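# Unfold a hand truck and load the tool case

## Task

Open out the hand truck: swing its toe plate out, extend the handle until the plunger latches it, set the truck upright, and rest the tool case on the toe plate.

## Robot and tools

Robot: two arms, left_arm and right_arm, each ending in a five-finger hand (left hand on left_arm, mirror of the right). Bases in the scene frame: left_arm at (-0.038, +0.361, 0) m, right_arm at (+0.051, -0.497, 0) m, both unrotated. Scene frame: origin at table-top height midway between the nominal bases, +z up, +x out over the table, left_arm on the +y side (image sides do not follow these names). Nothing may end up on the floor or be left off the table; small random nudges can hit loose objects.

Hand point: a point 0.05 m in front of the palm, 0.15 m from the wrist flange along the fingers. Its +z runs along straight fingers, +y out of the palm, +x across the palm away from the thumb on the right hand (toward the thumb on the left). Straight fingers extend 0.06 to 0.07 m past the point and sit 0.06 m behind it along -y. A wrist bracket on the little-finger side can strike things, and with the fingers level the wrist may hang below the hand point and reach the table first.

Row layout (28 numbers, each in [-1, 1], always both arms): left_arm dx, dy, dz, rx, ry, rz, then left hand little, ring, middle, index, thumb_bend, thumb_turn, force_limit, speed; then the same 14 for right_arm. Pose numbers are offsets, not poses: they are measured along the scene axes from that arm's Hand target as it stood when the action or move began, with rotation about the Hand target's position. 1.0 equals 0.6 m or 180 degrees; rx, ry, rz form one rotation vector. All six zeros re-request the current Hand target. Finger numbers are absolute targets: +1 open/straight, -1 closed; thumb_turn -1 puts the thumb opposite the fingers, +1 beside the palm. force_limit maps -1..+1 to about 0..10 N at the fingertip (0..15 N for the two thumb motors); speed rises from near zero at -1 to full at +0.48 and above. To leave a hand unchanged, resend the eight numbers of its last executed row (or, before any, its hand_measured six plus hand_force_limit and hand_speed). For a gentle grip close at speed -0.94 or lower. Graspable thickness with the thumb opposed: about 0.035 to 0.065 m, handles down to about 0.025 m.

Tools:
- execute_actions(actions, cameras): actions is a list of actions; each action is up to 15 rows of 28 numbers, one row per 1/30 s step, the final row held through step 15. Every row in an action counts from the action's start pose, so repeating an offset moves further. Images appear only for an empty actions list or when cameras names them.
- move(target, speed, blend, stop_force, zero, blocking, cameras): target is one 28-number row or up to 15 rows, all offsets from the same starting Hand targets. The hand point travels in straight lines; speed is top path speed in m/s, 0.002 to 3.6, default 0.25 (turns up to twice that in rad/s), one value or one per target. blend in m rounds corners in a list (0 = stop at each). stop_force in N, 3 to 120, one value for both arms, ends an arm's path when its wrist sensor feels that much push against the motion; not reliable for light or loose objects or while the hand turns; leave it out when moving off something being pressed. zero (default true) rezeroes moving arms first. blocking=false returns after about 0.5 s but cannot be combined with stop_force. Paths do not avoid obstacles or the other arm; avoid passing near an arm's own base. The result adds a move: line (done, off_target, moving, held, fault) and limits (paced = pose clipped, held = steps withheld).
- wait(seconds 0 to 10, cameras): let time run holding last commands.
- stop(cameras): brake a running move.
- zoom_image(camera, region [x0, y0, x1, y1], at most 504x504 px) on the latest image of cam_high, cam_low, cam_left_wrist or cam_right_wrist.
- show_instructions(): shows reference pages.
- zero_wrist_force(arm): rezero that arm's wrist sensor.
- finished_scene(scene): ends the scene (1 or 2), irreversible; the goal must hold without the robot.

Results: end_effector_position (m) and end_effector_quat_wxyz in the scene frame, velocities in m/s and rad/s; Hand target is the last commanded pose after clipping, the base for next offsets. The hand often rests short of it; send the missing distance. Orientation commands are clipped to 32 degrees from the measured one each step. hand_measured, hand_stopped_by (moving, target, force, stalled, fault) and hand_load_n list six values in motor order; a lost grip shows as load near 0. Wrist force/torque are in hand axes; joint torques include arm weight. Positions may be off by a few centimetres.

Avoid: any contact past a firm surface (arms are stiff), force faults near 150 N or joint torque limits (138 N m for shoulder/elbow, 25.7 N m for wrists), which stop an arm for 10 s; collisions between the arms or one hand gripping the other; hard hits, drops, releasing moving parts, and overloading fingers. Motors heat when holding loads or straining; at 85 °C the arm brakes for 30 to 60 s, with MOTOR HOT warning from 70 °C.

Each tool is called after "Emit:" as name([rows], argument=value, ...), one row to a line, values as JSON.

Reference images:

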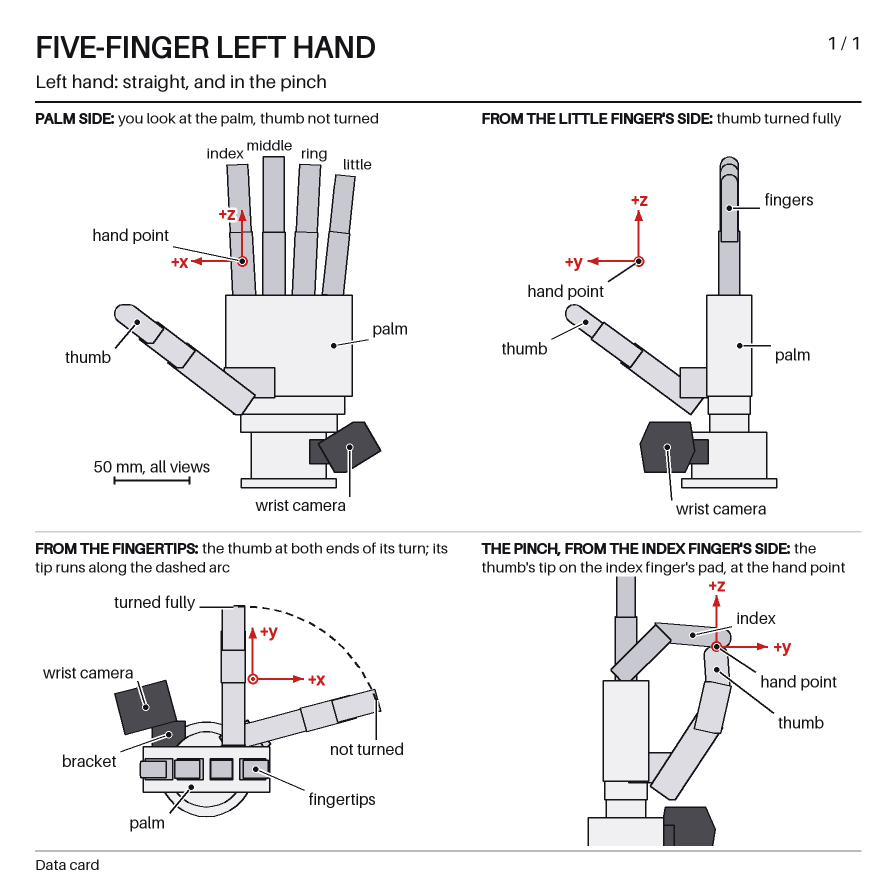

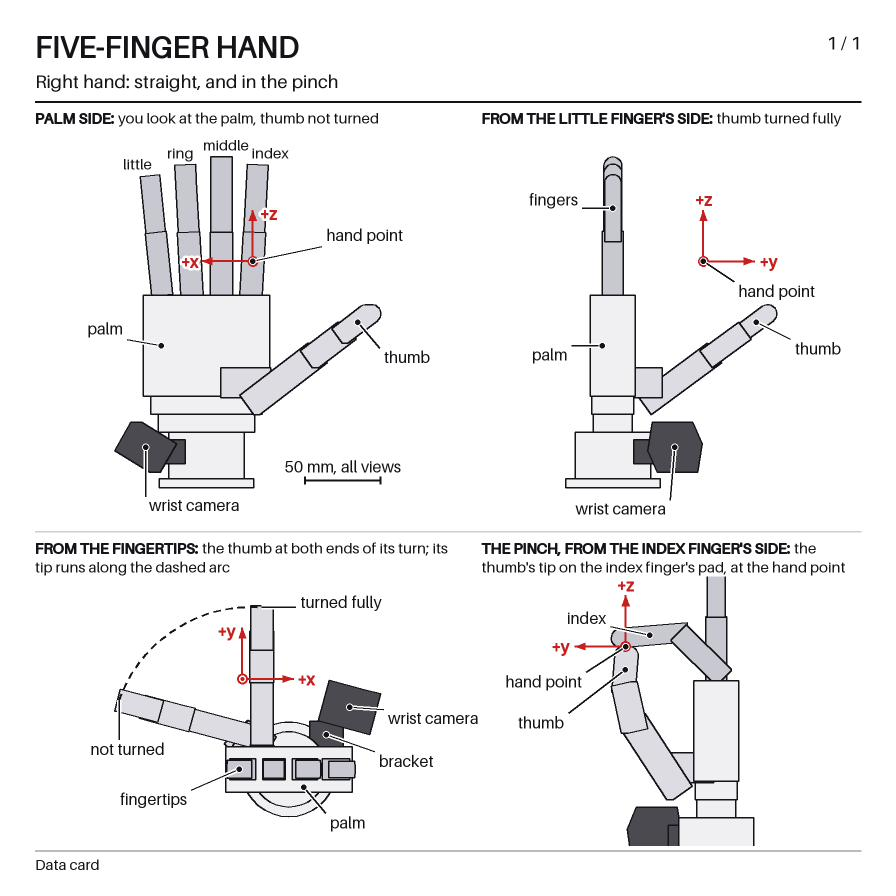

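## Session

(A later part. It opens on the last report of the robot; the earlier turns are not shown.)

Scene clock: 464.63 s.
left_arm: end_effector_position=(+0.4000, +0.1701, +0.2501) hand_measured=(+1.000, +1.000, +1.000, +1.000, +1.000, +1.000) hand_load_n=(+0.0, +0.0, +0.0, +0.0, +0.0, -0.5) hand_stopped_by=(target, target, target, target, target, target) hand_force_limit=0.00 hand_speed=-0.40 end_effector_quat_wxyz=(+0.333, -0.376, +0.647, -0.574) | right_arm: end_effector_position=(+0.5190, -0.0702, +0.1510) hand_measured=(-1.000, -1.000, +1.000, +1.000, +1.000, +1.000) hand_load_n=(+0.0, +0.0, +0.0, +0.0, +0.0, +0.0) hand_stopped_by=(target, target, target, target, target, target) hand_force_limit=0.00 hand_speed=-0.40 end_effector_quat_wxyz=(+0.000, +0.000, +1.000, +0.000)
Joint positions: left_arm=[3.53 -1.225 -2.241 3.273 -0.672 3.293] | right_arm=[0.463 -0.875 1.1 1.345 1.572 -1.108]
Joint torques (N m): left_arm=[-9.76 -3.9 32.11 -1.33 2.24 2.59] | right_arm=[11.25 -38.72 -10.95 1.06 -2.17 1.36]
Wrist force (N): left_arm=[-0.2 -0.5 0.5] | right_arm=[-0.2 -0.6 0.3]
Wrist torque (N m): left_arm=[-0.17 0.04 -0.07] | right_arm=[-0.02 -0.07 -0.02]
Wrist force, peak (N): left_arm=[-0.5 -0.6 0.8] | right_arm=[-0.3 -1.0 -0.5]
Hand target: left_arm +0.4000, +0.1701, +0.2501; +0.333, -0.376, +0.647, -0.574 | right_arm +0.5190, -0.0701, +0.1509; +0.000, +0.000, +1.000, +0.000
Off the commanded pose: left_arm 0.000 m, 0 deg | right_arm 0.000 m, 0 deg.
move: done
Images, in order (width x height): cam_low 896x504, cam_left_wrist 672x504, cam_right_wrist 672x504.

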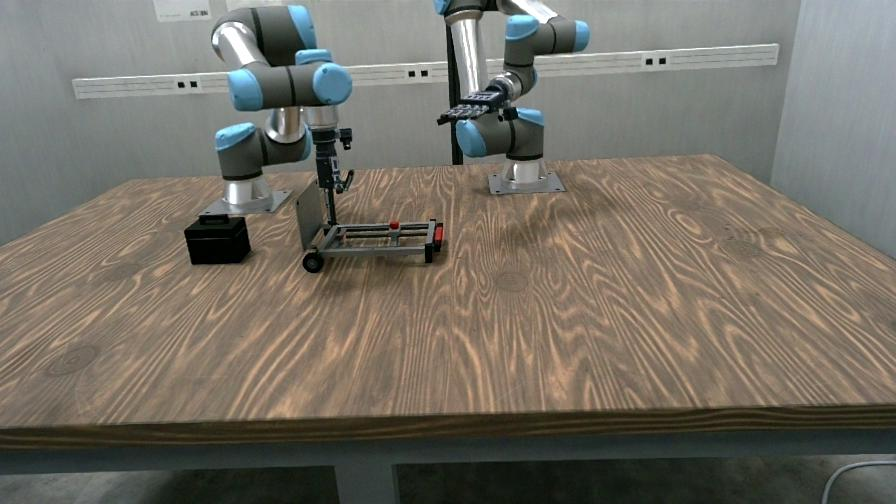

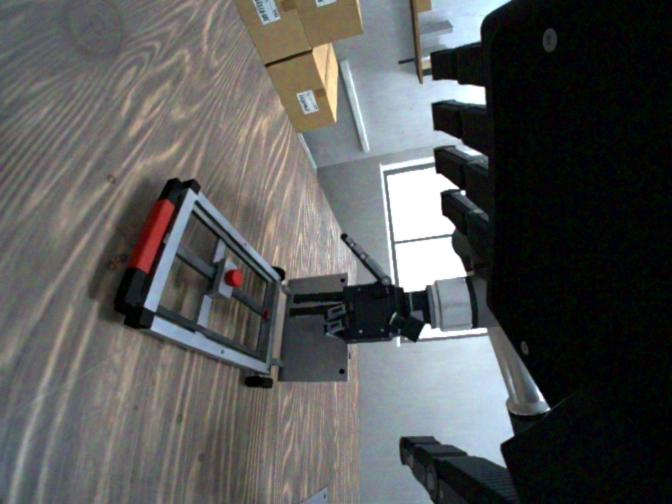

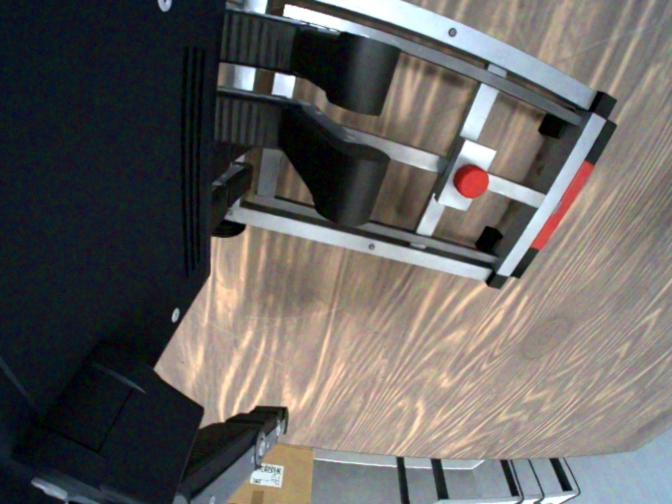

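Emit:
move(target=[0,0,0,0,0,0, 1,1,1,1,1,1,0,-0.4, 0,-0.0235,-0.05,0,0,0, -1,-1,1,1,1,1,0,-0.4], speed=0.06, stop_force=4, cameras=["cam_left_wrist","cam_right_wrist","cam_low"])

Emit:
zoom_image(camera="cam_left_wrist", region=[220, 240, 320, 340])

Emit:
zoom_image(camera="cam_low", region=[290, 150, 470, 290])

Scene clock: 494.50 s.
left_arm: end_effector_position=(+0.4000, +0.1701, +0.2501) hand_measured=(+1.000, +1.000, +1.000, +1.000, +1.000, +1.000) hand_load_n=(+0.0, +0.0, -0.5, +0.0, +0.0, +0.0) hand_stopped_by=(target, target, target, target, target, target) hand_force_limit=0.00 hand_speed=-0.40 end_effector_quat_wxyz=(+0.333, -0.376, +0.647, -0.574) | right_arm: end_effector_position=(+0.5190, -0.0842, +0.1209) hand_measured=(-1.000, -1.000, +1.000, +1.000, +1.000, +1.000) hand_load_n=(+0.5, +0.0, +0.0, +0.0, +0.0, +0.0) hand_stopped_by=(target, target, target, target, target, target) hand_force_limit=0.00 hand_speed=-0.40 end_effector_quat_wxyz=(+0.000, +0.000, +1.000, +0.000)
Joint positions: left_arm=[3.53 -1.225 -2.241 3.273 -0.672 3.293] | right_arm=[0.439 -0.878 1.184 1.264 1.571 -1.131]
Joint torques (N m): left_arm=[-9.75 -4.25 32.03 -1.35 2.15 2.59] | right_arm=[-10.18 -51.53 -9.29 1.1 -2.31 -1.25]
Wrist force (N): left_arm=[-0.4 -0.4 0.4] | right_arm=[-0.2 -0.4 0.4]
Wrist torque (N m): left_arm=[-0.14 0.08 -0.09] | right_arm=[0.01 -0.07 0.12]
Wrist force, peak (N): left_arm=[-0.4 -0.6 0.7] | right_arm=[-0.5 -0.6 0.0]
Hand target: left_arm +0.4000, +0.1701, +0.2501; +0.333, -0.376, +0.647, -0.574 | right_arm +0.5190, -0.0842, +0.1209; +0.000, +0.000, +1.000, +0.000
Off the commanded pose: left_arm 0.000 m, 0 deg | right_arm 0.000 m, 0 deg.
move: done
Images, in order (width x height): cam_low 896x504, cam_left_wrist 672x504, cam_right_wrist 672x504.

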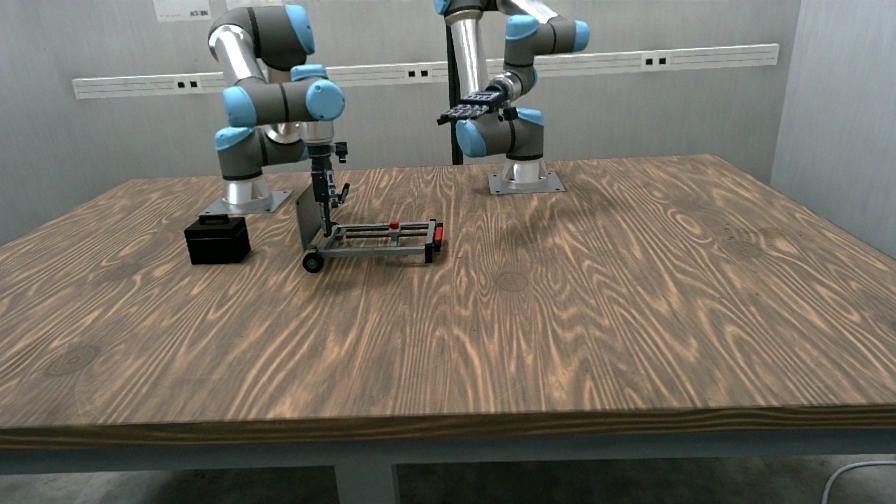

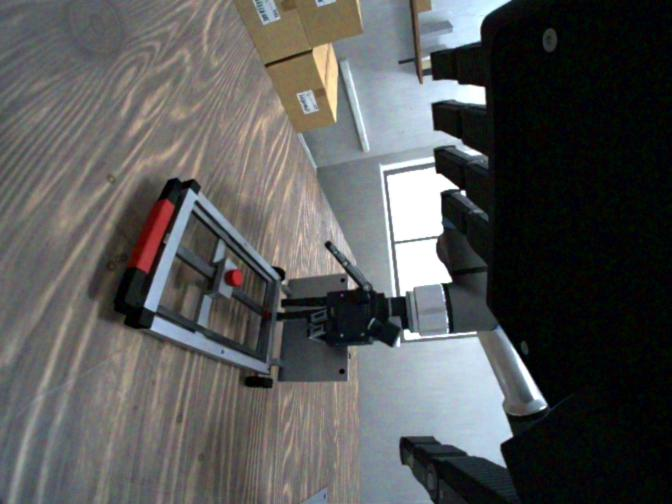

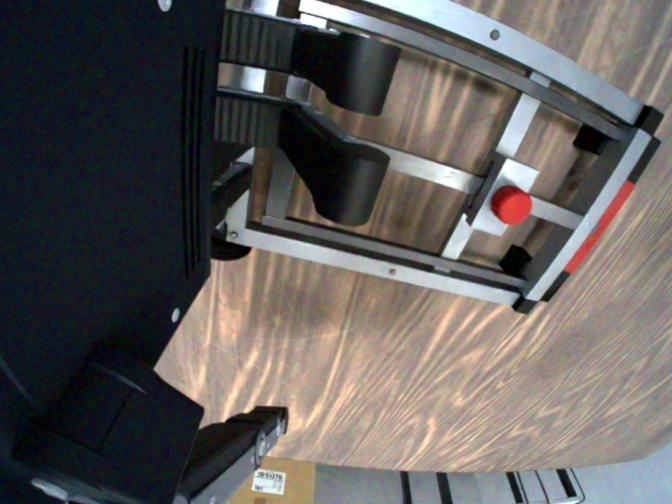

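Scaled by 5.040 from the camera's 672x504 image, which has a finer 960x720 frame.

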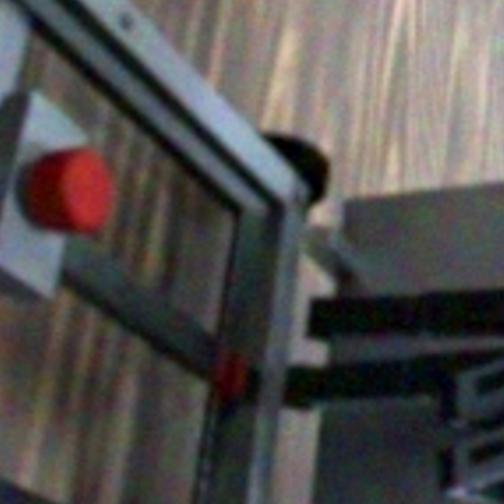

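Scaled by 2.800.

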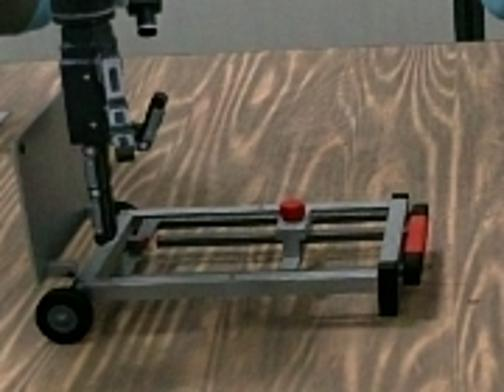

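Emit:
zoom_image(camera="cam_right_wrist", region=[200, 0, 340, 260])

Scaled by 1.938 from the camera's 672x504 image, which has a finer 960x720 frame.

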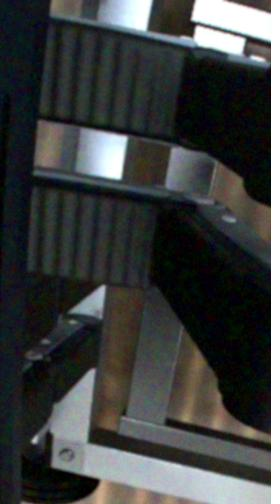

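Emit:
move(target=[0,0,0,0,0,0, 1,1,1,1,1,1,0,-0.4, 0,0.0,-0.027,0,0,0, -1,-1,1,1,1,1,0,-0.4], speed=0.03, stop_force=3.5, cameras=["cam_left_wrist","cam_right_wrist","cam_low"])

Emit:
zoom_image(camera="cam_left_wrist", region=[220, 240, 320, 340])

Emit:
zoom_image(camera="cam_low", region=[290, 150, 470, 290])

Scene clock: 514.90 s.
left_arm: end_effector_position=(+0.4000, +0.1701, +0.2501) hand_measured=(+1.000, +1.000, +1.000, +1.000, +1.000, +1.000) hand_load_n=(+0.0, +0.0, +0.0, +0.0, +0.0, -0.5) hand_stopped_by=(target, target, target, target, target, target) hand_force_limit=0.00 hand_speed=-0.40 end_effector_quat_wxyz=(+0.333, -0.376, +0.647, -0.574) | right_arm: end_effector_position=(+0.5190, -0.0842, +0.1131) hand_measured=(-1.000, -1.000, +1.000, +1.000, +1.000, +1.000) hand_load_n=(+0.0, +0.0, +0.0, +0.0, +0.0, +0.0) hand_stopped_by=(target, target, target, target, target, target) hand_force_limit=0.00 hand_speed=-0.40 end_effector_quat_wxyz=(+0.000, +0.000, +1.000, +0.000)
Joint positions: left_arm=[3.53 -1.225 -2.241 3.273 -0.672 3.293] | right_arm=[0.439 -0.872 1.194 1.247 1.571 -1.131]
Joint torques (N m): left_arm=[-9.97 -4.11 31.65 -1.28 2.18 2.42] | right_arm=[-7.7 -49.29 -25.9 3.36 -1.92 -1.3]
Wrist force (N): left_arm=[-0.4 -0.4 0.3] | right_arm=[-0.6 -0.2 -1.8]
Wrist torque (N m): left_arm=[-0.14 0.07 -0.10] | right_arm=[0.14 -0.06 0.09]
Wrist force, peak (N): left_arm=[0.0 -0.8 0.8] | right_arm=[-0.7 0.2 -28.9]
Hand target: left_arm +0.4000, +0.1701, +0.2501; +0.333, -0.376, +0.647, -0.574 | right_arm +0.5190, -0.0842, +0.1131; +0.000, +0.000, +1.000, +0.000 (not the last commanded pose)
Off the commanded pose: left_arm 0.000 m, 0 deg | right_arm 0.008 m, 0 deg.
move: contact (right_arm)
Images, in order (width x height): cam_low 896x504, cam_left_wrist 672x504, cam_right_wrist 672x504.

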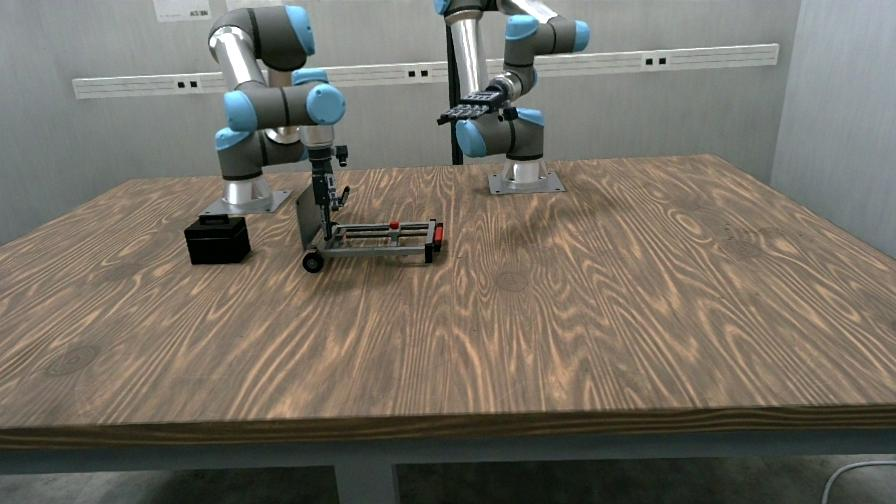

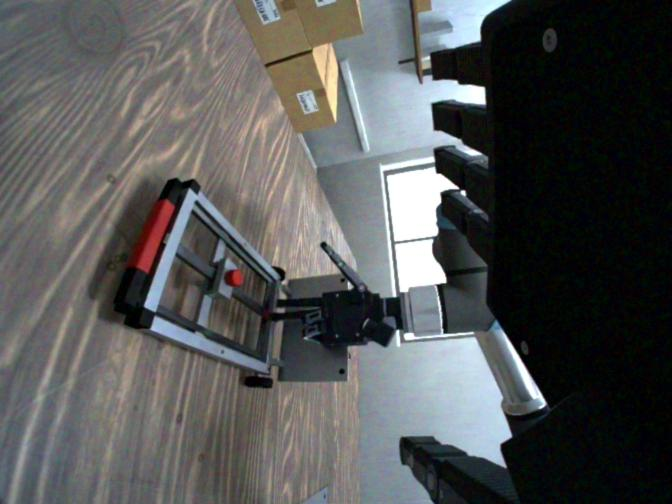

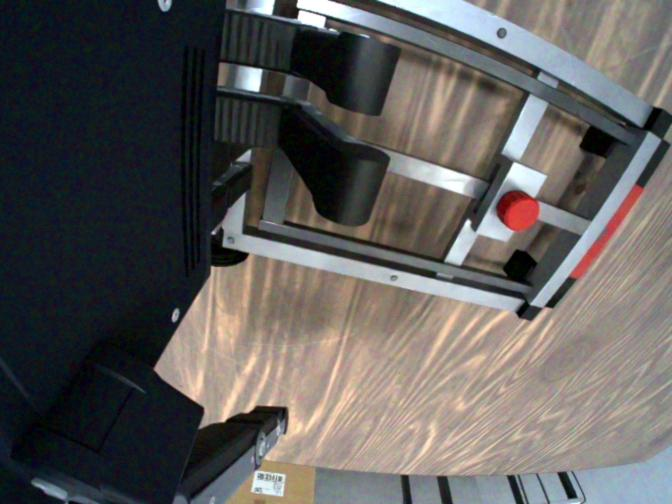

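Scaled by 5.040 from the camera's 672x504 image, which has a finer 960x720 frame.

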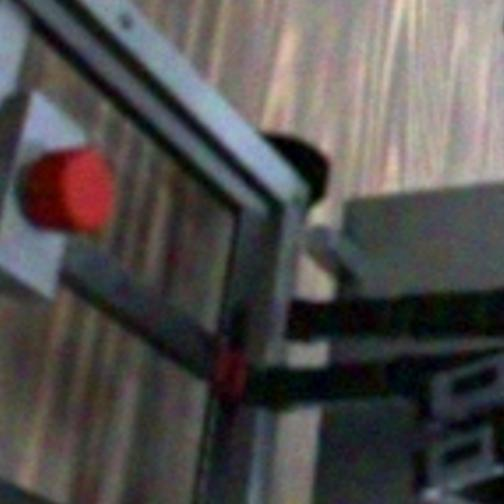

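Scaled by 2.800.

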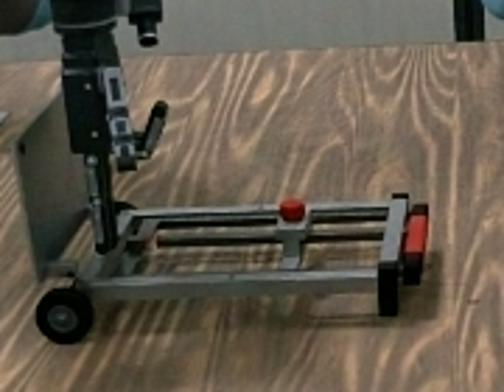

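Emit:
move(target=[0,0,0,0,0,0, 1,1,1,1,1,1,0,-0.4, 0.007,0.003,0.008,0,0,0, -1,-1,-1,1,1,1,0,-0.4], speed=0.05, cameras=["cam_left_wrist","cam_right_wrist"])

Emit:
zoom_image(camera="cam_left_wrist", region=[240, 270, 310, 340])

Emit:
zoom_image(camera="cam_right_wrist", region=[200, 0, 480, 260])

Scene clock: 529.57 s.
left_arm: end_effector_position=(+0.4000, +0.1701, +0.2501) hand_measured=(+1.000, +1.000, +1.000, +1.000, +1.000, +1.000) hand_load_n=(+0.0, +0.0, -0.5, +0.0, +0.0, -0.5) hand_stopped_by=(target, target, target, target, target, target) hand_force_limit=0.00 hand_speed=-0.40 end_effector_quat_wxyz=(+0.333, -0.376, +0.647, -0.574) | right_arm: end_effector_position=(+0.5231, -0.0825, +0.1178) hand_measured=(-1.000, -1.000, +0.896, +1.000, +1.000, +1.000) hand_load_n=(+0.0, +0.0, +0.5, +0.0, +0.0, +0.0) hand_stopped_by=(target, target, force, target, target, target) hand_force_limit=0.00 hand_speed=-0.40 end_effector_quat_wxyz=(+0.000, +0.000, +1.000, +0.000)
Joint positions: left_arm=[3.53 -1.225 -2.241 3.273 -0.672 3.293] | right_arm=[0.439 -0.865 1.169 1.265 1.571 -1.132]
Joint torques (N m): left_arm=[-10.41 -4.24 32.26 -1.31 2.26 2.46] | right_arm=[-9.86 -39.42 -26.36 3.27 -2.36 -1.25]
Wrist force (N): left_arm=[-0.3 -0.5 0.6] | right_arm=[-0.3 -0.3 0.2]
Wrist torque (N m): left_arm=[-0.16 0.07 -0.09] | right_arm=[0.04 -0.06 0.11]
Wrist force, peak (N): left_arm=[-0.4 -0.4 0.9] | right_arm=[0.4 -3.5 0.8]
Hand target: left_arm +0.4000, +0.1701, +0.2501; +0.333, -0.376, +0.647, -0.574 | right_arm +0.5232, -0.0824, +0.1179; +0.000, +0.000, +1.000, +0.000
Off the commanded pose: left_arm 0.000 m, 0 deg | right_arm 0.000 m, 0 deg.
move: done
Images, in order (width x height): cam_left_wrist 672x504, cam_right_wrist 672x504.

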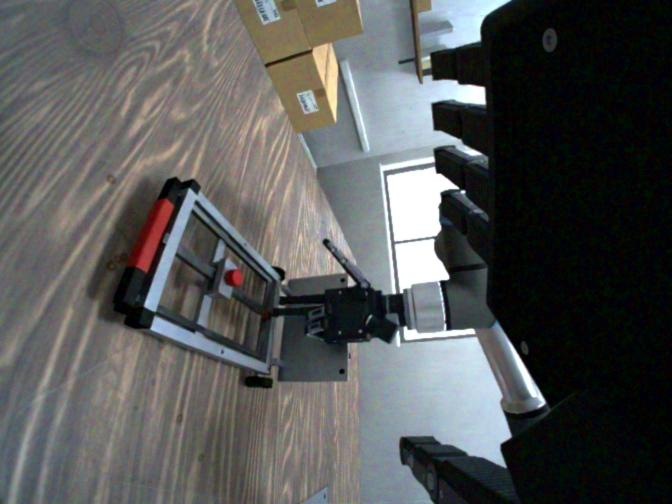

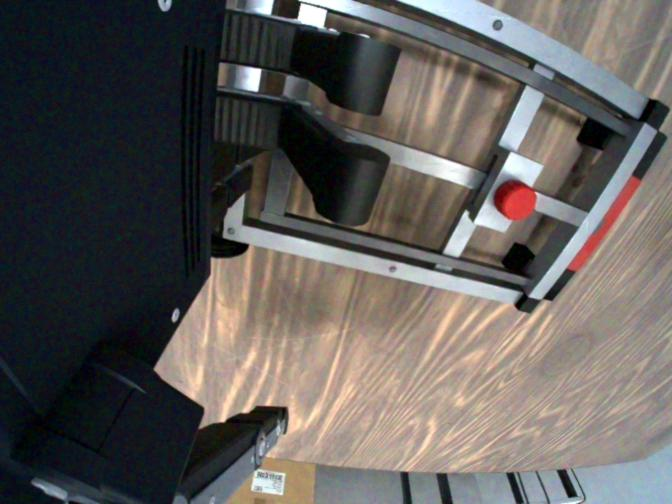

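Scaled by 7.200 from the camera's 672x504 image, which has a finer 960x720 frame.

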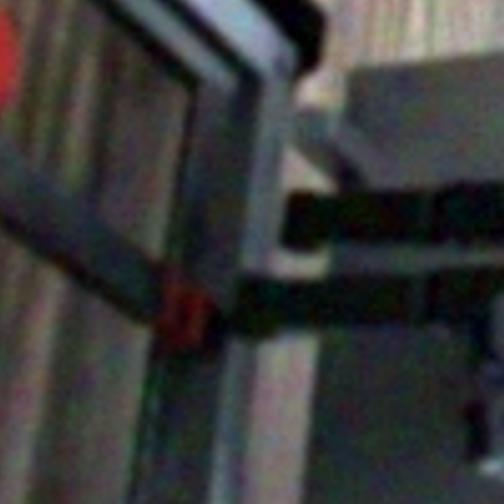

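Scaled by 1.800 from the camera's 672x504 image, which has a finer 960x720 frame.

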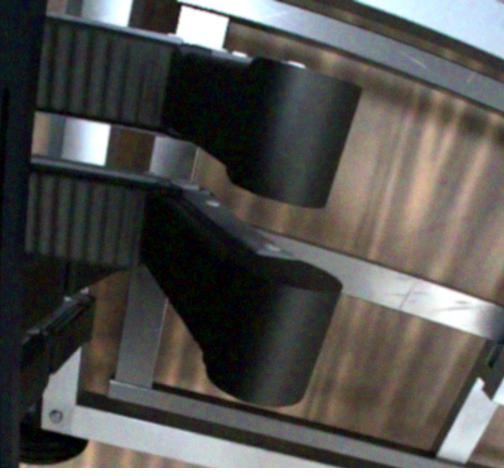

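Emit:
move([
  [0,0,0,0,0,0, 1,1,1,1,1,1,0,-0.4, 0.0,0,0.03,0,0,0, -1,-1,-1,1,1,1,0,-0.4],
  [0,0,0,0,0,0, 1,1,1,1,1,1,0,-0.4, 0.0115,0,0.03,0,0,0, -1,-1,-0.98,1,1,1,0,-0.4],
  [0,0,0,0,0,0, 1,1,1,1,1,1,0,-0.4, 0.0115,0,0,0,0,0, -1,-1,-0.98,1,1,1,0,-0.4],
], speed=0.08, cameras=["cam_left_wrist","cam_right_wrist"])

Emit:
zoom_image(camera="cam_left_wrist", region=[240, 270, 310, 340])

Scene clock: 546.93 s.
left_arm: end_effector_position=(+0.4000, +0.1701, +0.2501) hand_measured=(+1.000, +1.000, +1.000, +1.000, +1.000, +1.000) hand_load_n=(+0.0, +0.0, +0.0, +0.0, +0.0, +0.0) hand_stopped_by=(target, target, target, target, target, target) hand_force_limit=0.00 hand_speed=-0.40 end_effector_quat_wxyz=(+0.333, -0.376, +0.647, -0.574) | right_arm: end_effector_position=(+0.5301, -0.0824, +0.1180) hand_measured=(-1.000, -1.000, -0.980, +1.000, +1.000, +1.000) hand_load_n=(+0.0, +0.0, +0.0, +0.0, +0.0, +0.0) hand_stopped_by=(target, target, target, target, target, target) hand_force_limit=0.00 hand_speed=-0.40 end_effector_quat_wxyz=(+0.000, +0.000, +1.000, +0.000)
Joint positions: left_arm=[3.53 -1.225 -2.241 3.273 -0.672 3.293] | right_arm=[0.434 -0.851 1.145 1.276 1.571 -1.137]
Joint torques (N m): left_arm=[-9.62 -4.03 32.64 -1.26 2.28 2.35] | right_arm=[-9.02 -39.41 -9.4 0.93 1.31 -1.13]
Wrist force (N): left_arm=[-0.3 -0.4 0.5] | right_arm=[0.1 -0.1 0.0]
Wrist torque (N m): left_arm=[-0.14 0.06 -0.09] | right_arm=[0.08 -0.11 0.14]
Wrist force, peak (N): left_arm=[-0.6 -0.9 0.5] | right_arm=[-0.6 -0.4 0.3]
Hand target: left_arm +0.4000, +0.1701, +0.2501; +0.333, -0.376, +0.647, -0.574 | right_arm +0.5301, -0.0824, +0.1179; +0.000, +0.000, +1.000, +0.000
Off the commanded pose: left_arm 0.000 m, 0 deg | right_arm 0.000 m, 0 deg.
move: done
Images, in order (width x height): cam_left_wrist 672x504, cam_right_wrist 672x504.

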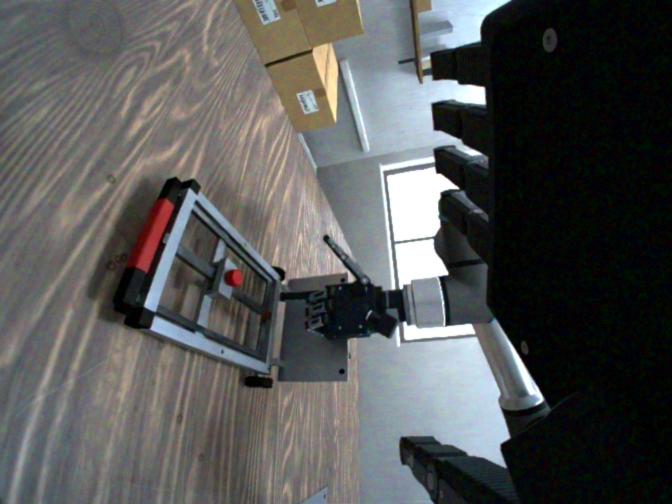

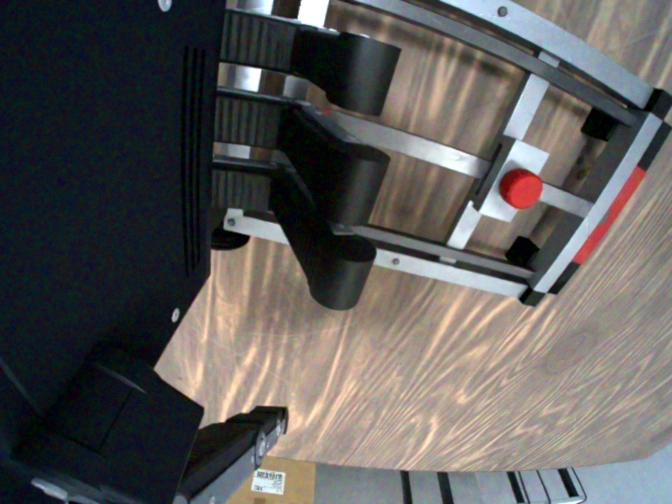

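Scaled by 7.200 from the camera's 672x504 image, which has a finer 960x720 frame.

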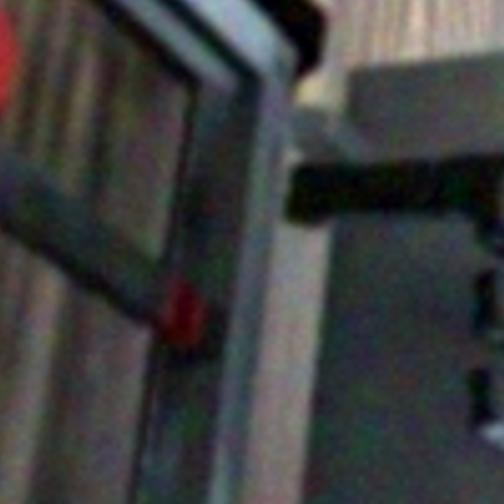

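Emit:
move([
  [0,0,0,0,0,0, 1,1,1,1,1,1,0,-0.4, 0.0,0.0157,0,0,0,0, -1,-1,-0.98,1,1,1,0,-0.4],
  [0,0,0,0,0,0, 1,1,1,1,1,1,0,-0.4, 0.0,0.0157,-0.03,0,0,0, -1,-1,-0.98,1,1,1,0,-0.4],
], speed=[0.05,0.015], stop_force=3, cameras=["cam_left_wrist","cam_right_wrist"])

Emit:
zoom_image(camera="cam_left_wrist", region=[240, 270, 310, 340])

Scene clock: 559.83 s.
left_arm: end_effector_position=(+0.4000, +0.1701, +0.2501) hand_measured=(+1.000, +1.000, +1.000, +1.000, +1.000, +1.000) hand_load_n=(+0.0, +0.0, +0.0, +0.0, +0.0, +0.0) hand_stopped_by=(target, target, target, target, target, target) hand_force_limit=0.00 hand_speed=-0.40 end_effector_quat_wxyz=(+0.333, -0.376, +0.647, -0.574) | right_arm: end_effector_position=(+0.5301, -0.0730, +0.1052) hand_measured=(-1.000, -1.000, -0.980, +1.000, +1.000, +1.000) hand_load_n=(+0.0, +0.0, +0.0, +0.0, +0.0, +0.0) hand_stopped_by=(target, target, target, target, target, target) hand_force_limit=0.00 hand_speed=-0.40 end_effector_quat_wxyz=(+0.000, +0.000, +1.000, +0.000)
Joint positions: left_arm=[3.53 -1.225 -2.241 3.273 -0.672 3.293] | right_arm=[0.449 -0.826 1.136 1.261 1.571 -1.122]
Joint torques (N m): left_arm=[-9.67 -4.17 32.43 -1.16 2.22 2.35] | right_arm=[11.16 -51.48 -26.52 3.13 0.99 0.77]
Wrist force (N): left_arm=[-0.5 -0.6 0.7] | right_arm=[-0.3 -2.6 -2.3]
Wrist torque (N m): left_arm=[-0.19 0.09 -0.09] | right_arm=[0.27 -0.11 -0.03]
Wrist force, peak (N): left_arm=[-0.2 -0.9 0.6] | right_arm=[-0.1 -2.8 -8.9]
Hand target: left_arm +0.4000, +0.1701, +0.2501; +0.333, -0.376, +0.647, -0.574 | right_arm +0.5301, -0.0730, +0.1052; +0.000, +0.000, +1.000, +0.000 (not the last commanded pose)
Off the commanded pose: left_arm 0.000 m, 0 deg | right_arm 0.005 m, 0 deg.
move: contact (right_arm); path passed 1 of 2 targets
Images, in order (width x height): cam_left_wrist 672x504, cam_right_wrist 672x504.

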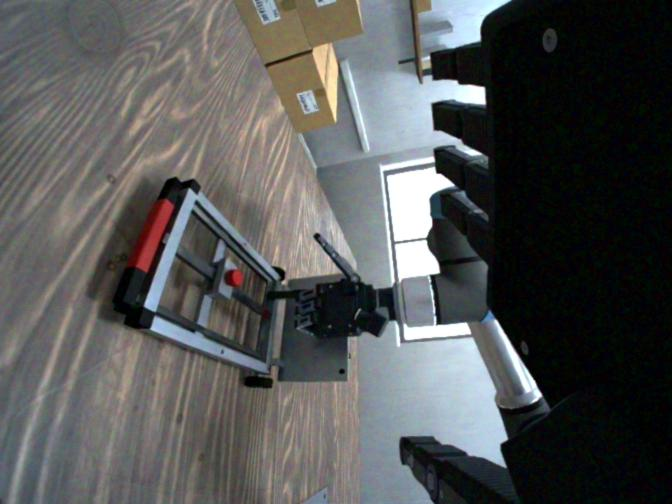

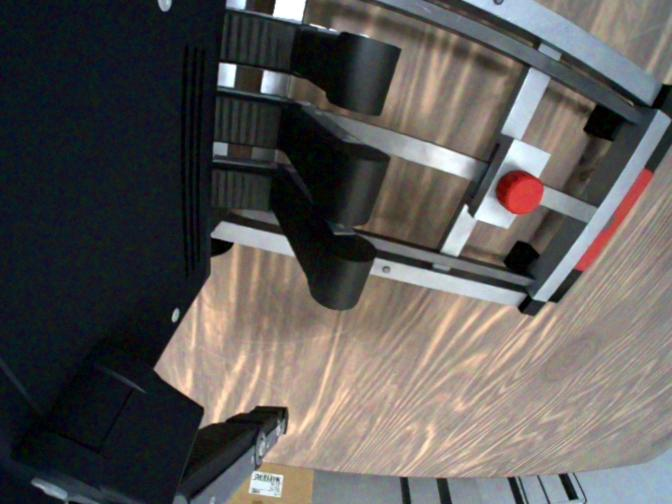

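Scaled by 7.200 from the camera's 672x504 image, which has a finer 960x720 frame.

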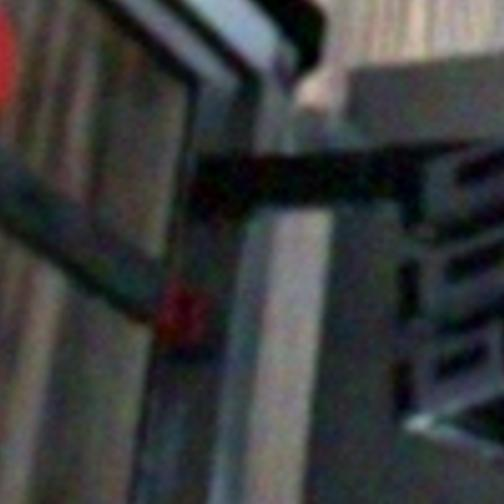

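Emit:
move([
  [0,0,0,0,0,0, 1,1,1,1,1,1,0,-0.4, 0.0,0,0.012,0,0,0, -1,-1,-0.98,1,1,1,0,-0.4],
  [0,0,0,0,0,0, 1,1,1,1,1,1,0,-0.4, 0.0,-0.006,0.012,0,0,0, -1,-1,-0.98,1,1,1,0,-0.4],
  [0,0,0,0,0,0, 1,1,1,1,1,1,0,-0.4, 0.0,-0.006,-0.02,0,0,0, -1,-1,-0.98,1,1,1,0,-0.4],
], speed=[0.05,0.05,0.015], stop_force=3)

Scene clock: 570.47 s.
left_arm: end_effector_position=(+0.4000, +0.1701, +0.2501) hand_measured=(+1.000, +1.000, +1.000, +1.000, +1.000, +1.000) hand_load_n=(+0.0, +0.0, +0.0, +0.0, +0.0, -0.5) hand_stopped_by=(target, target, target, target, target, target) hand_force_limit=0.00 hand_speed=-0.40 end_effector_quat_wxyz=(+0.333, -0.376, +0.647, -0.574) | right_arm: end_effector_position=(+0.5301, -0.0766, +0.0932) hand_measured=(-1.000, -1.000, -0.980, +1.000, +1.000, +1.000) hand_load_n=(+0.0, +0.0, +0.0, +0.0, +0.0, +0.0) hand_stopped_by=(target, target, target, target, target, target) hand_force_limit=0.00 hand_speed=-0.40 end_effector_quat_wxyz=(+0.000, +0.000, +1.000, +0.000)
Joint positions: left_arm=[3.53 -1.225 -2.241 3.273 -0.672 3.293] | right_arm=[0.443 -0.822 1.161 1.232 1.571 -1.128]
Joint torques (N m): left_arm=[-9.48 -3.73 32.53 -1.27 2.24 2.4] | right_arm=[-9.66 -40.39 -9.18 1.02 1.69 -1.26]
Wrist force (N): left_arm=[-0.2 -0.7 0.6] | right_arm=[-0.1 -0.6 0.1]
Wrist torque (N m): left_arm=[-0.19 0.06 -0.08] | right_arm=[0.06 -0.09 0.13]
Wrist force, peak (N): left_arm=[-0.3 -0.9 0.5] | right_arm=[-0.4 -2.7 -2.3]
Hand target: left_arm +0.4000, +0.1701, +0.2501; +0.333, -0.376, +0.647, -0.574 | right_arm +0.5301, -0.0766, +0.0932; +0.000, +0.000, +1.000, +0.000
Off the commanded pose: left_arm 0.000 m, 0 deg | right_arm 0.000 m, 0 deg.
move: done

Emit:
move([
  [0,0,0,0,0,0, 1,1,0.25,0.25,0.08,-1,0,-0.4, 0,0,-0.006,0,0,0, -1,-1,-0.98,1,1,1,0,-0.4],
  [0.03,-0.20,-0.19,0,0,0, 1,1,0.25,0.25,0.08,-1,0,-0.4, 0,0,-0.006,0,0,0, -1,-1,-0.98,1,1,1,0,-0.4],
], speed=[0.1,0.15], cameras=["cam_left_wrist","cam_right_wrist","cam_low"])

Emit:
zoom_image(camera="cam_left_wrist", region=[150, 100, 450, 400])

Scene clock: 584.00 s.
left_arm: end_effector_position=(+0.4180, +0.0502, +0.1362) hand_measured=(+1.000, +1.000, +0.250, +0.250, +0.080, -1.000) hand_load_n=(+0.0, +0.0, +0.0, +0.0, +0.0, +0.0) hand_stopped_by=(target, target, target, target, target, target) hand_force_limit=0.00 hand_speed=-0.40 end_effector_quat_wxyz=(+0.333, -0.376, +0.647, -0.574) | right_arm: end_effector_position=(+0.5301, -0.0766, +0.0896) hand_measured=(-1.000, -1.000, -0.980, +1.000, +1.000, +1.000) hand_load_n=(+0.0, +0.0, +0.0, +0.0, +0.0, +0.0) hand_stopped_by=(target, target, target, target, target, target) hand_force_limit=0.00 hand_speed=-0.40 end_effector_quat_wxyz=(+0.000, +0.000, +1.000, +0.000)
Joint positions: left_arm=[3.027 -1.572 -2.305 3.747 -1.169 3.192] | right_arm=[0.443 -0.819 1.165 1.224 1.571 -1.128]
Joint torques (N m): left_arm=[-11.54 4.05 28.76 2.39 -2.5 -2.72] | right_arm=[-9.33 -39.48 -9.45 1.08 0.35 -1.27]
Wrist force (N): left_arm=[-0.3 -0.5 0.7] | right_arm=[0.0 -0.6 0.1]
Wrist torque (N m): left_arm=[-0.21 0.07 0.04] | right_arm=[0.04 -0.11 0.14]
Wrist force, peak (N): left_arm=[-0.9 -1.2 -0.1] | right_arm=[-0.2 -1.0 0.1]
Hand target: left_arm +0.4180, +0.0501, +0.1361; +0.333, -0.376, +0.647, -0.574 | right_arm +0.5301, -0.0766, +0.0896; +0.000, +0.000, +1.000, +0.000
Off the commanded pose: left_arm 0.000 m, 0 deg | right_arm 0.000 m, 0 deg.
move: done
Images, in order (width x height): cam_low 896x504, cam_left_wrist 672x504, cam_right_wrist 672x504.

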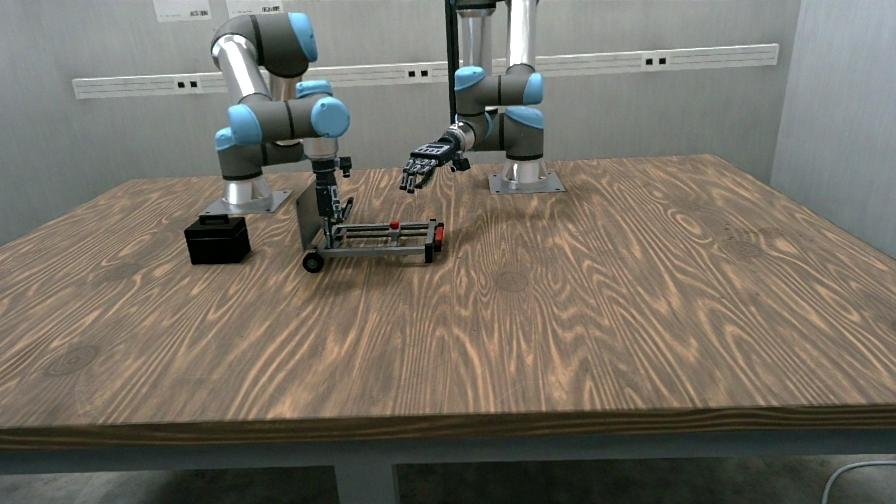

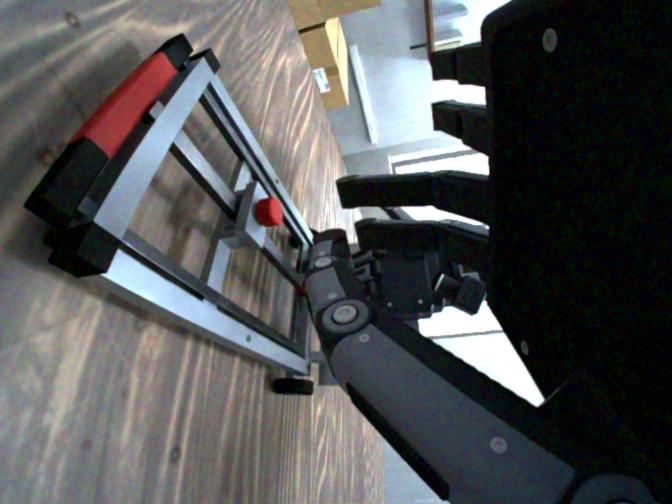

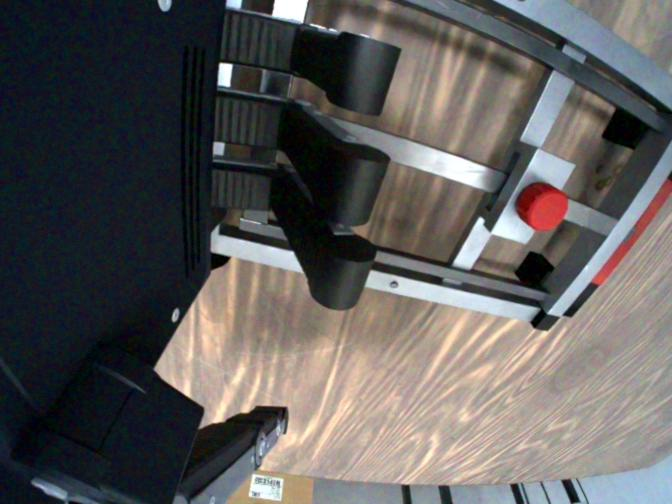

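Scaled by 1.680 from the camera's 672x504 image, which has a finer 960x720 frame.

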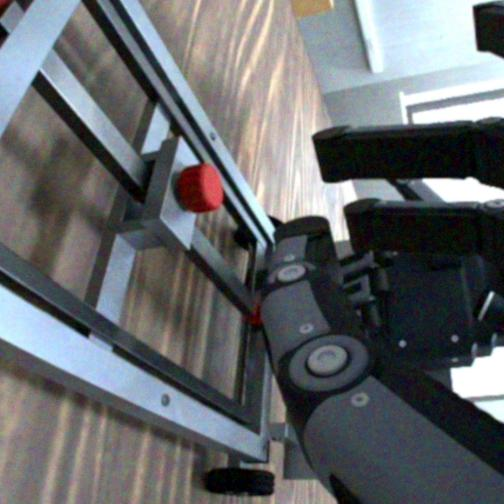

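Emit:
move(target=[0.05,-0.05,-0.05,0,0,0, 1,1,0.25,0.25,0.08,-1,0,-0.4, 0,0,0,0,0,0, -1,-1,-0.98,1,1,1,0,-0.4], speed=0.1, cameras=["cam_left_wrist","cam_low"])

Emit:
zoom_image(camera="cam_left_wrist", region=[150, 100, 450, 400])

Emit:
zoom_image(camera="cam_low", region=[290, 150, 470, 290])

Scene clock: 595.50 s.
left_arm: end_effector_position=(+0.4480, +0.0202, +0.1062) hand_measured=(+1.000, +1.000, +0.250, +0.250, +0.080, -1.000) hand_load_n=(+0.0, -0.5, -0.5, +0.0, +0.5, +0.0) hand_stopped_by=(target, target, target, target, target, target) hand_force_limit=0.00 hand_speed=-0.40 end_effector_quat_wxyz=(+0.333, -0.376, +0.647, -0.574) | right_arm: end_effector_position=(+0.5301, -0.0766, +0.0896) hand_measured=(-1.000, -1.000, -0.980, +1.000, +1.000, +1.000) hand_load_n=(+0.0, +0.0, +0.5, +0.0, +0.0, +0.0) hand_stopped_by=(target, target, target, target, target, target) hand_force_limit=0.00 hand_speed=-0.40 end_effector_quat_wxyz=(+0.000, +0.000, +1.000, +0.000)
Joint positions: left_arm=[2.944 -1.735 -2.229 3.838 -1.251 3.181] | right_arm=[0.443 -0.819 1.165 1.224 1.571 -1.128]
Joint torques (N m): left_arm=[-10.16 11.63 29.34 2.49 -1.8 -2.76] | right_arm=[-9.32 -40.25 -9.4 1.15 -0.49 -1.13]
Wrist force (N): left_arm=[-0.8 -0.4 0.3] | right_arm=[-0.2 -0.6 0.1]
Wrist torque (N m): left_arm=[-0.13 0.15 0.04] | right_arm=[0.06 -0.06 0.12]
Wrist force, peak (N): left_arm=[-0.5 -0.7 1.0] | right_arm=[-0.1 -0.8 0.5]
Hand target: left_arm +0.4480, +0.0201, +0.1061; +0.333, -0.376, +0.647, -0.574 | right_arm +0.5301, -0.0766, +0.0896; +0.000, +0.000, +1.000, +0.000
Off the commanded pose: left_arm 0.000 m, 0 deg | right_arm 0.000 m, 0 deg.
move: done
Images, in order (width x height): cam_low 896x504, cam_left_wrist 672x504.

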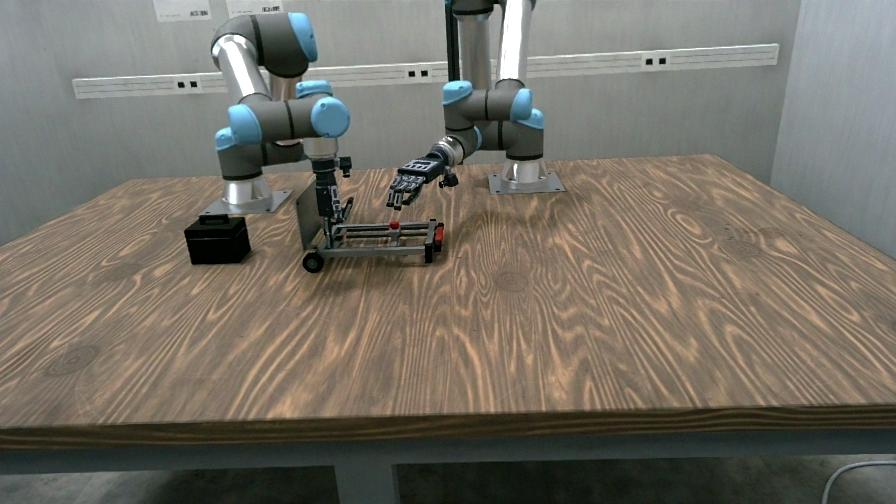

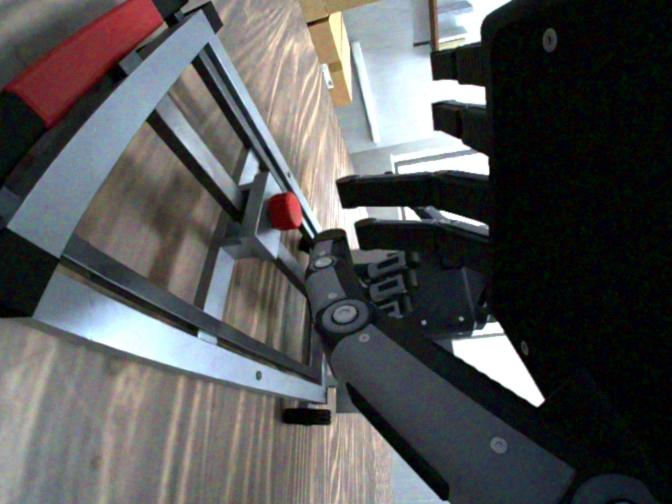

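Scaled by 1.680 from the camera's 672x504 image, which has a finer 960x720 frame.

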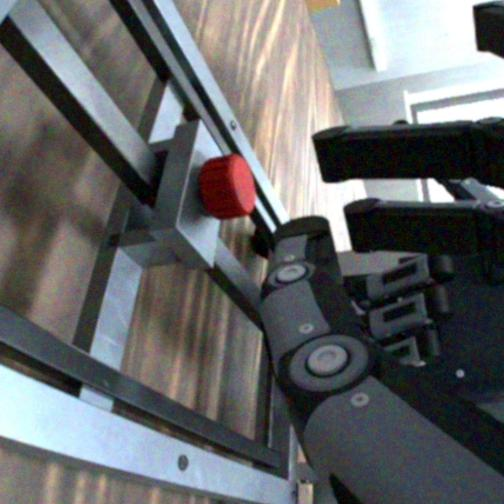

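Scaled by 2.800.

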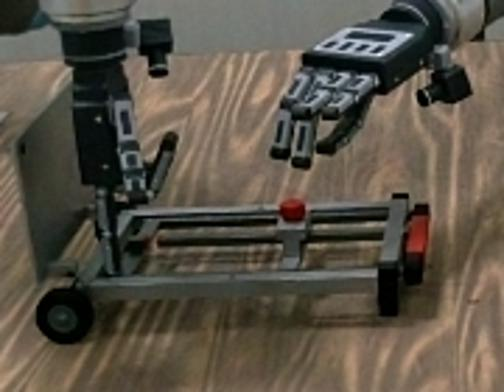

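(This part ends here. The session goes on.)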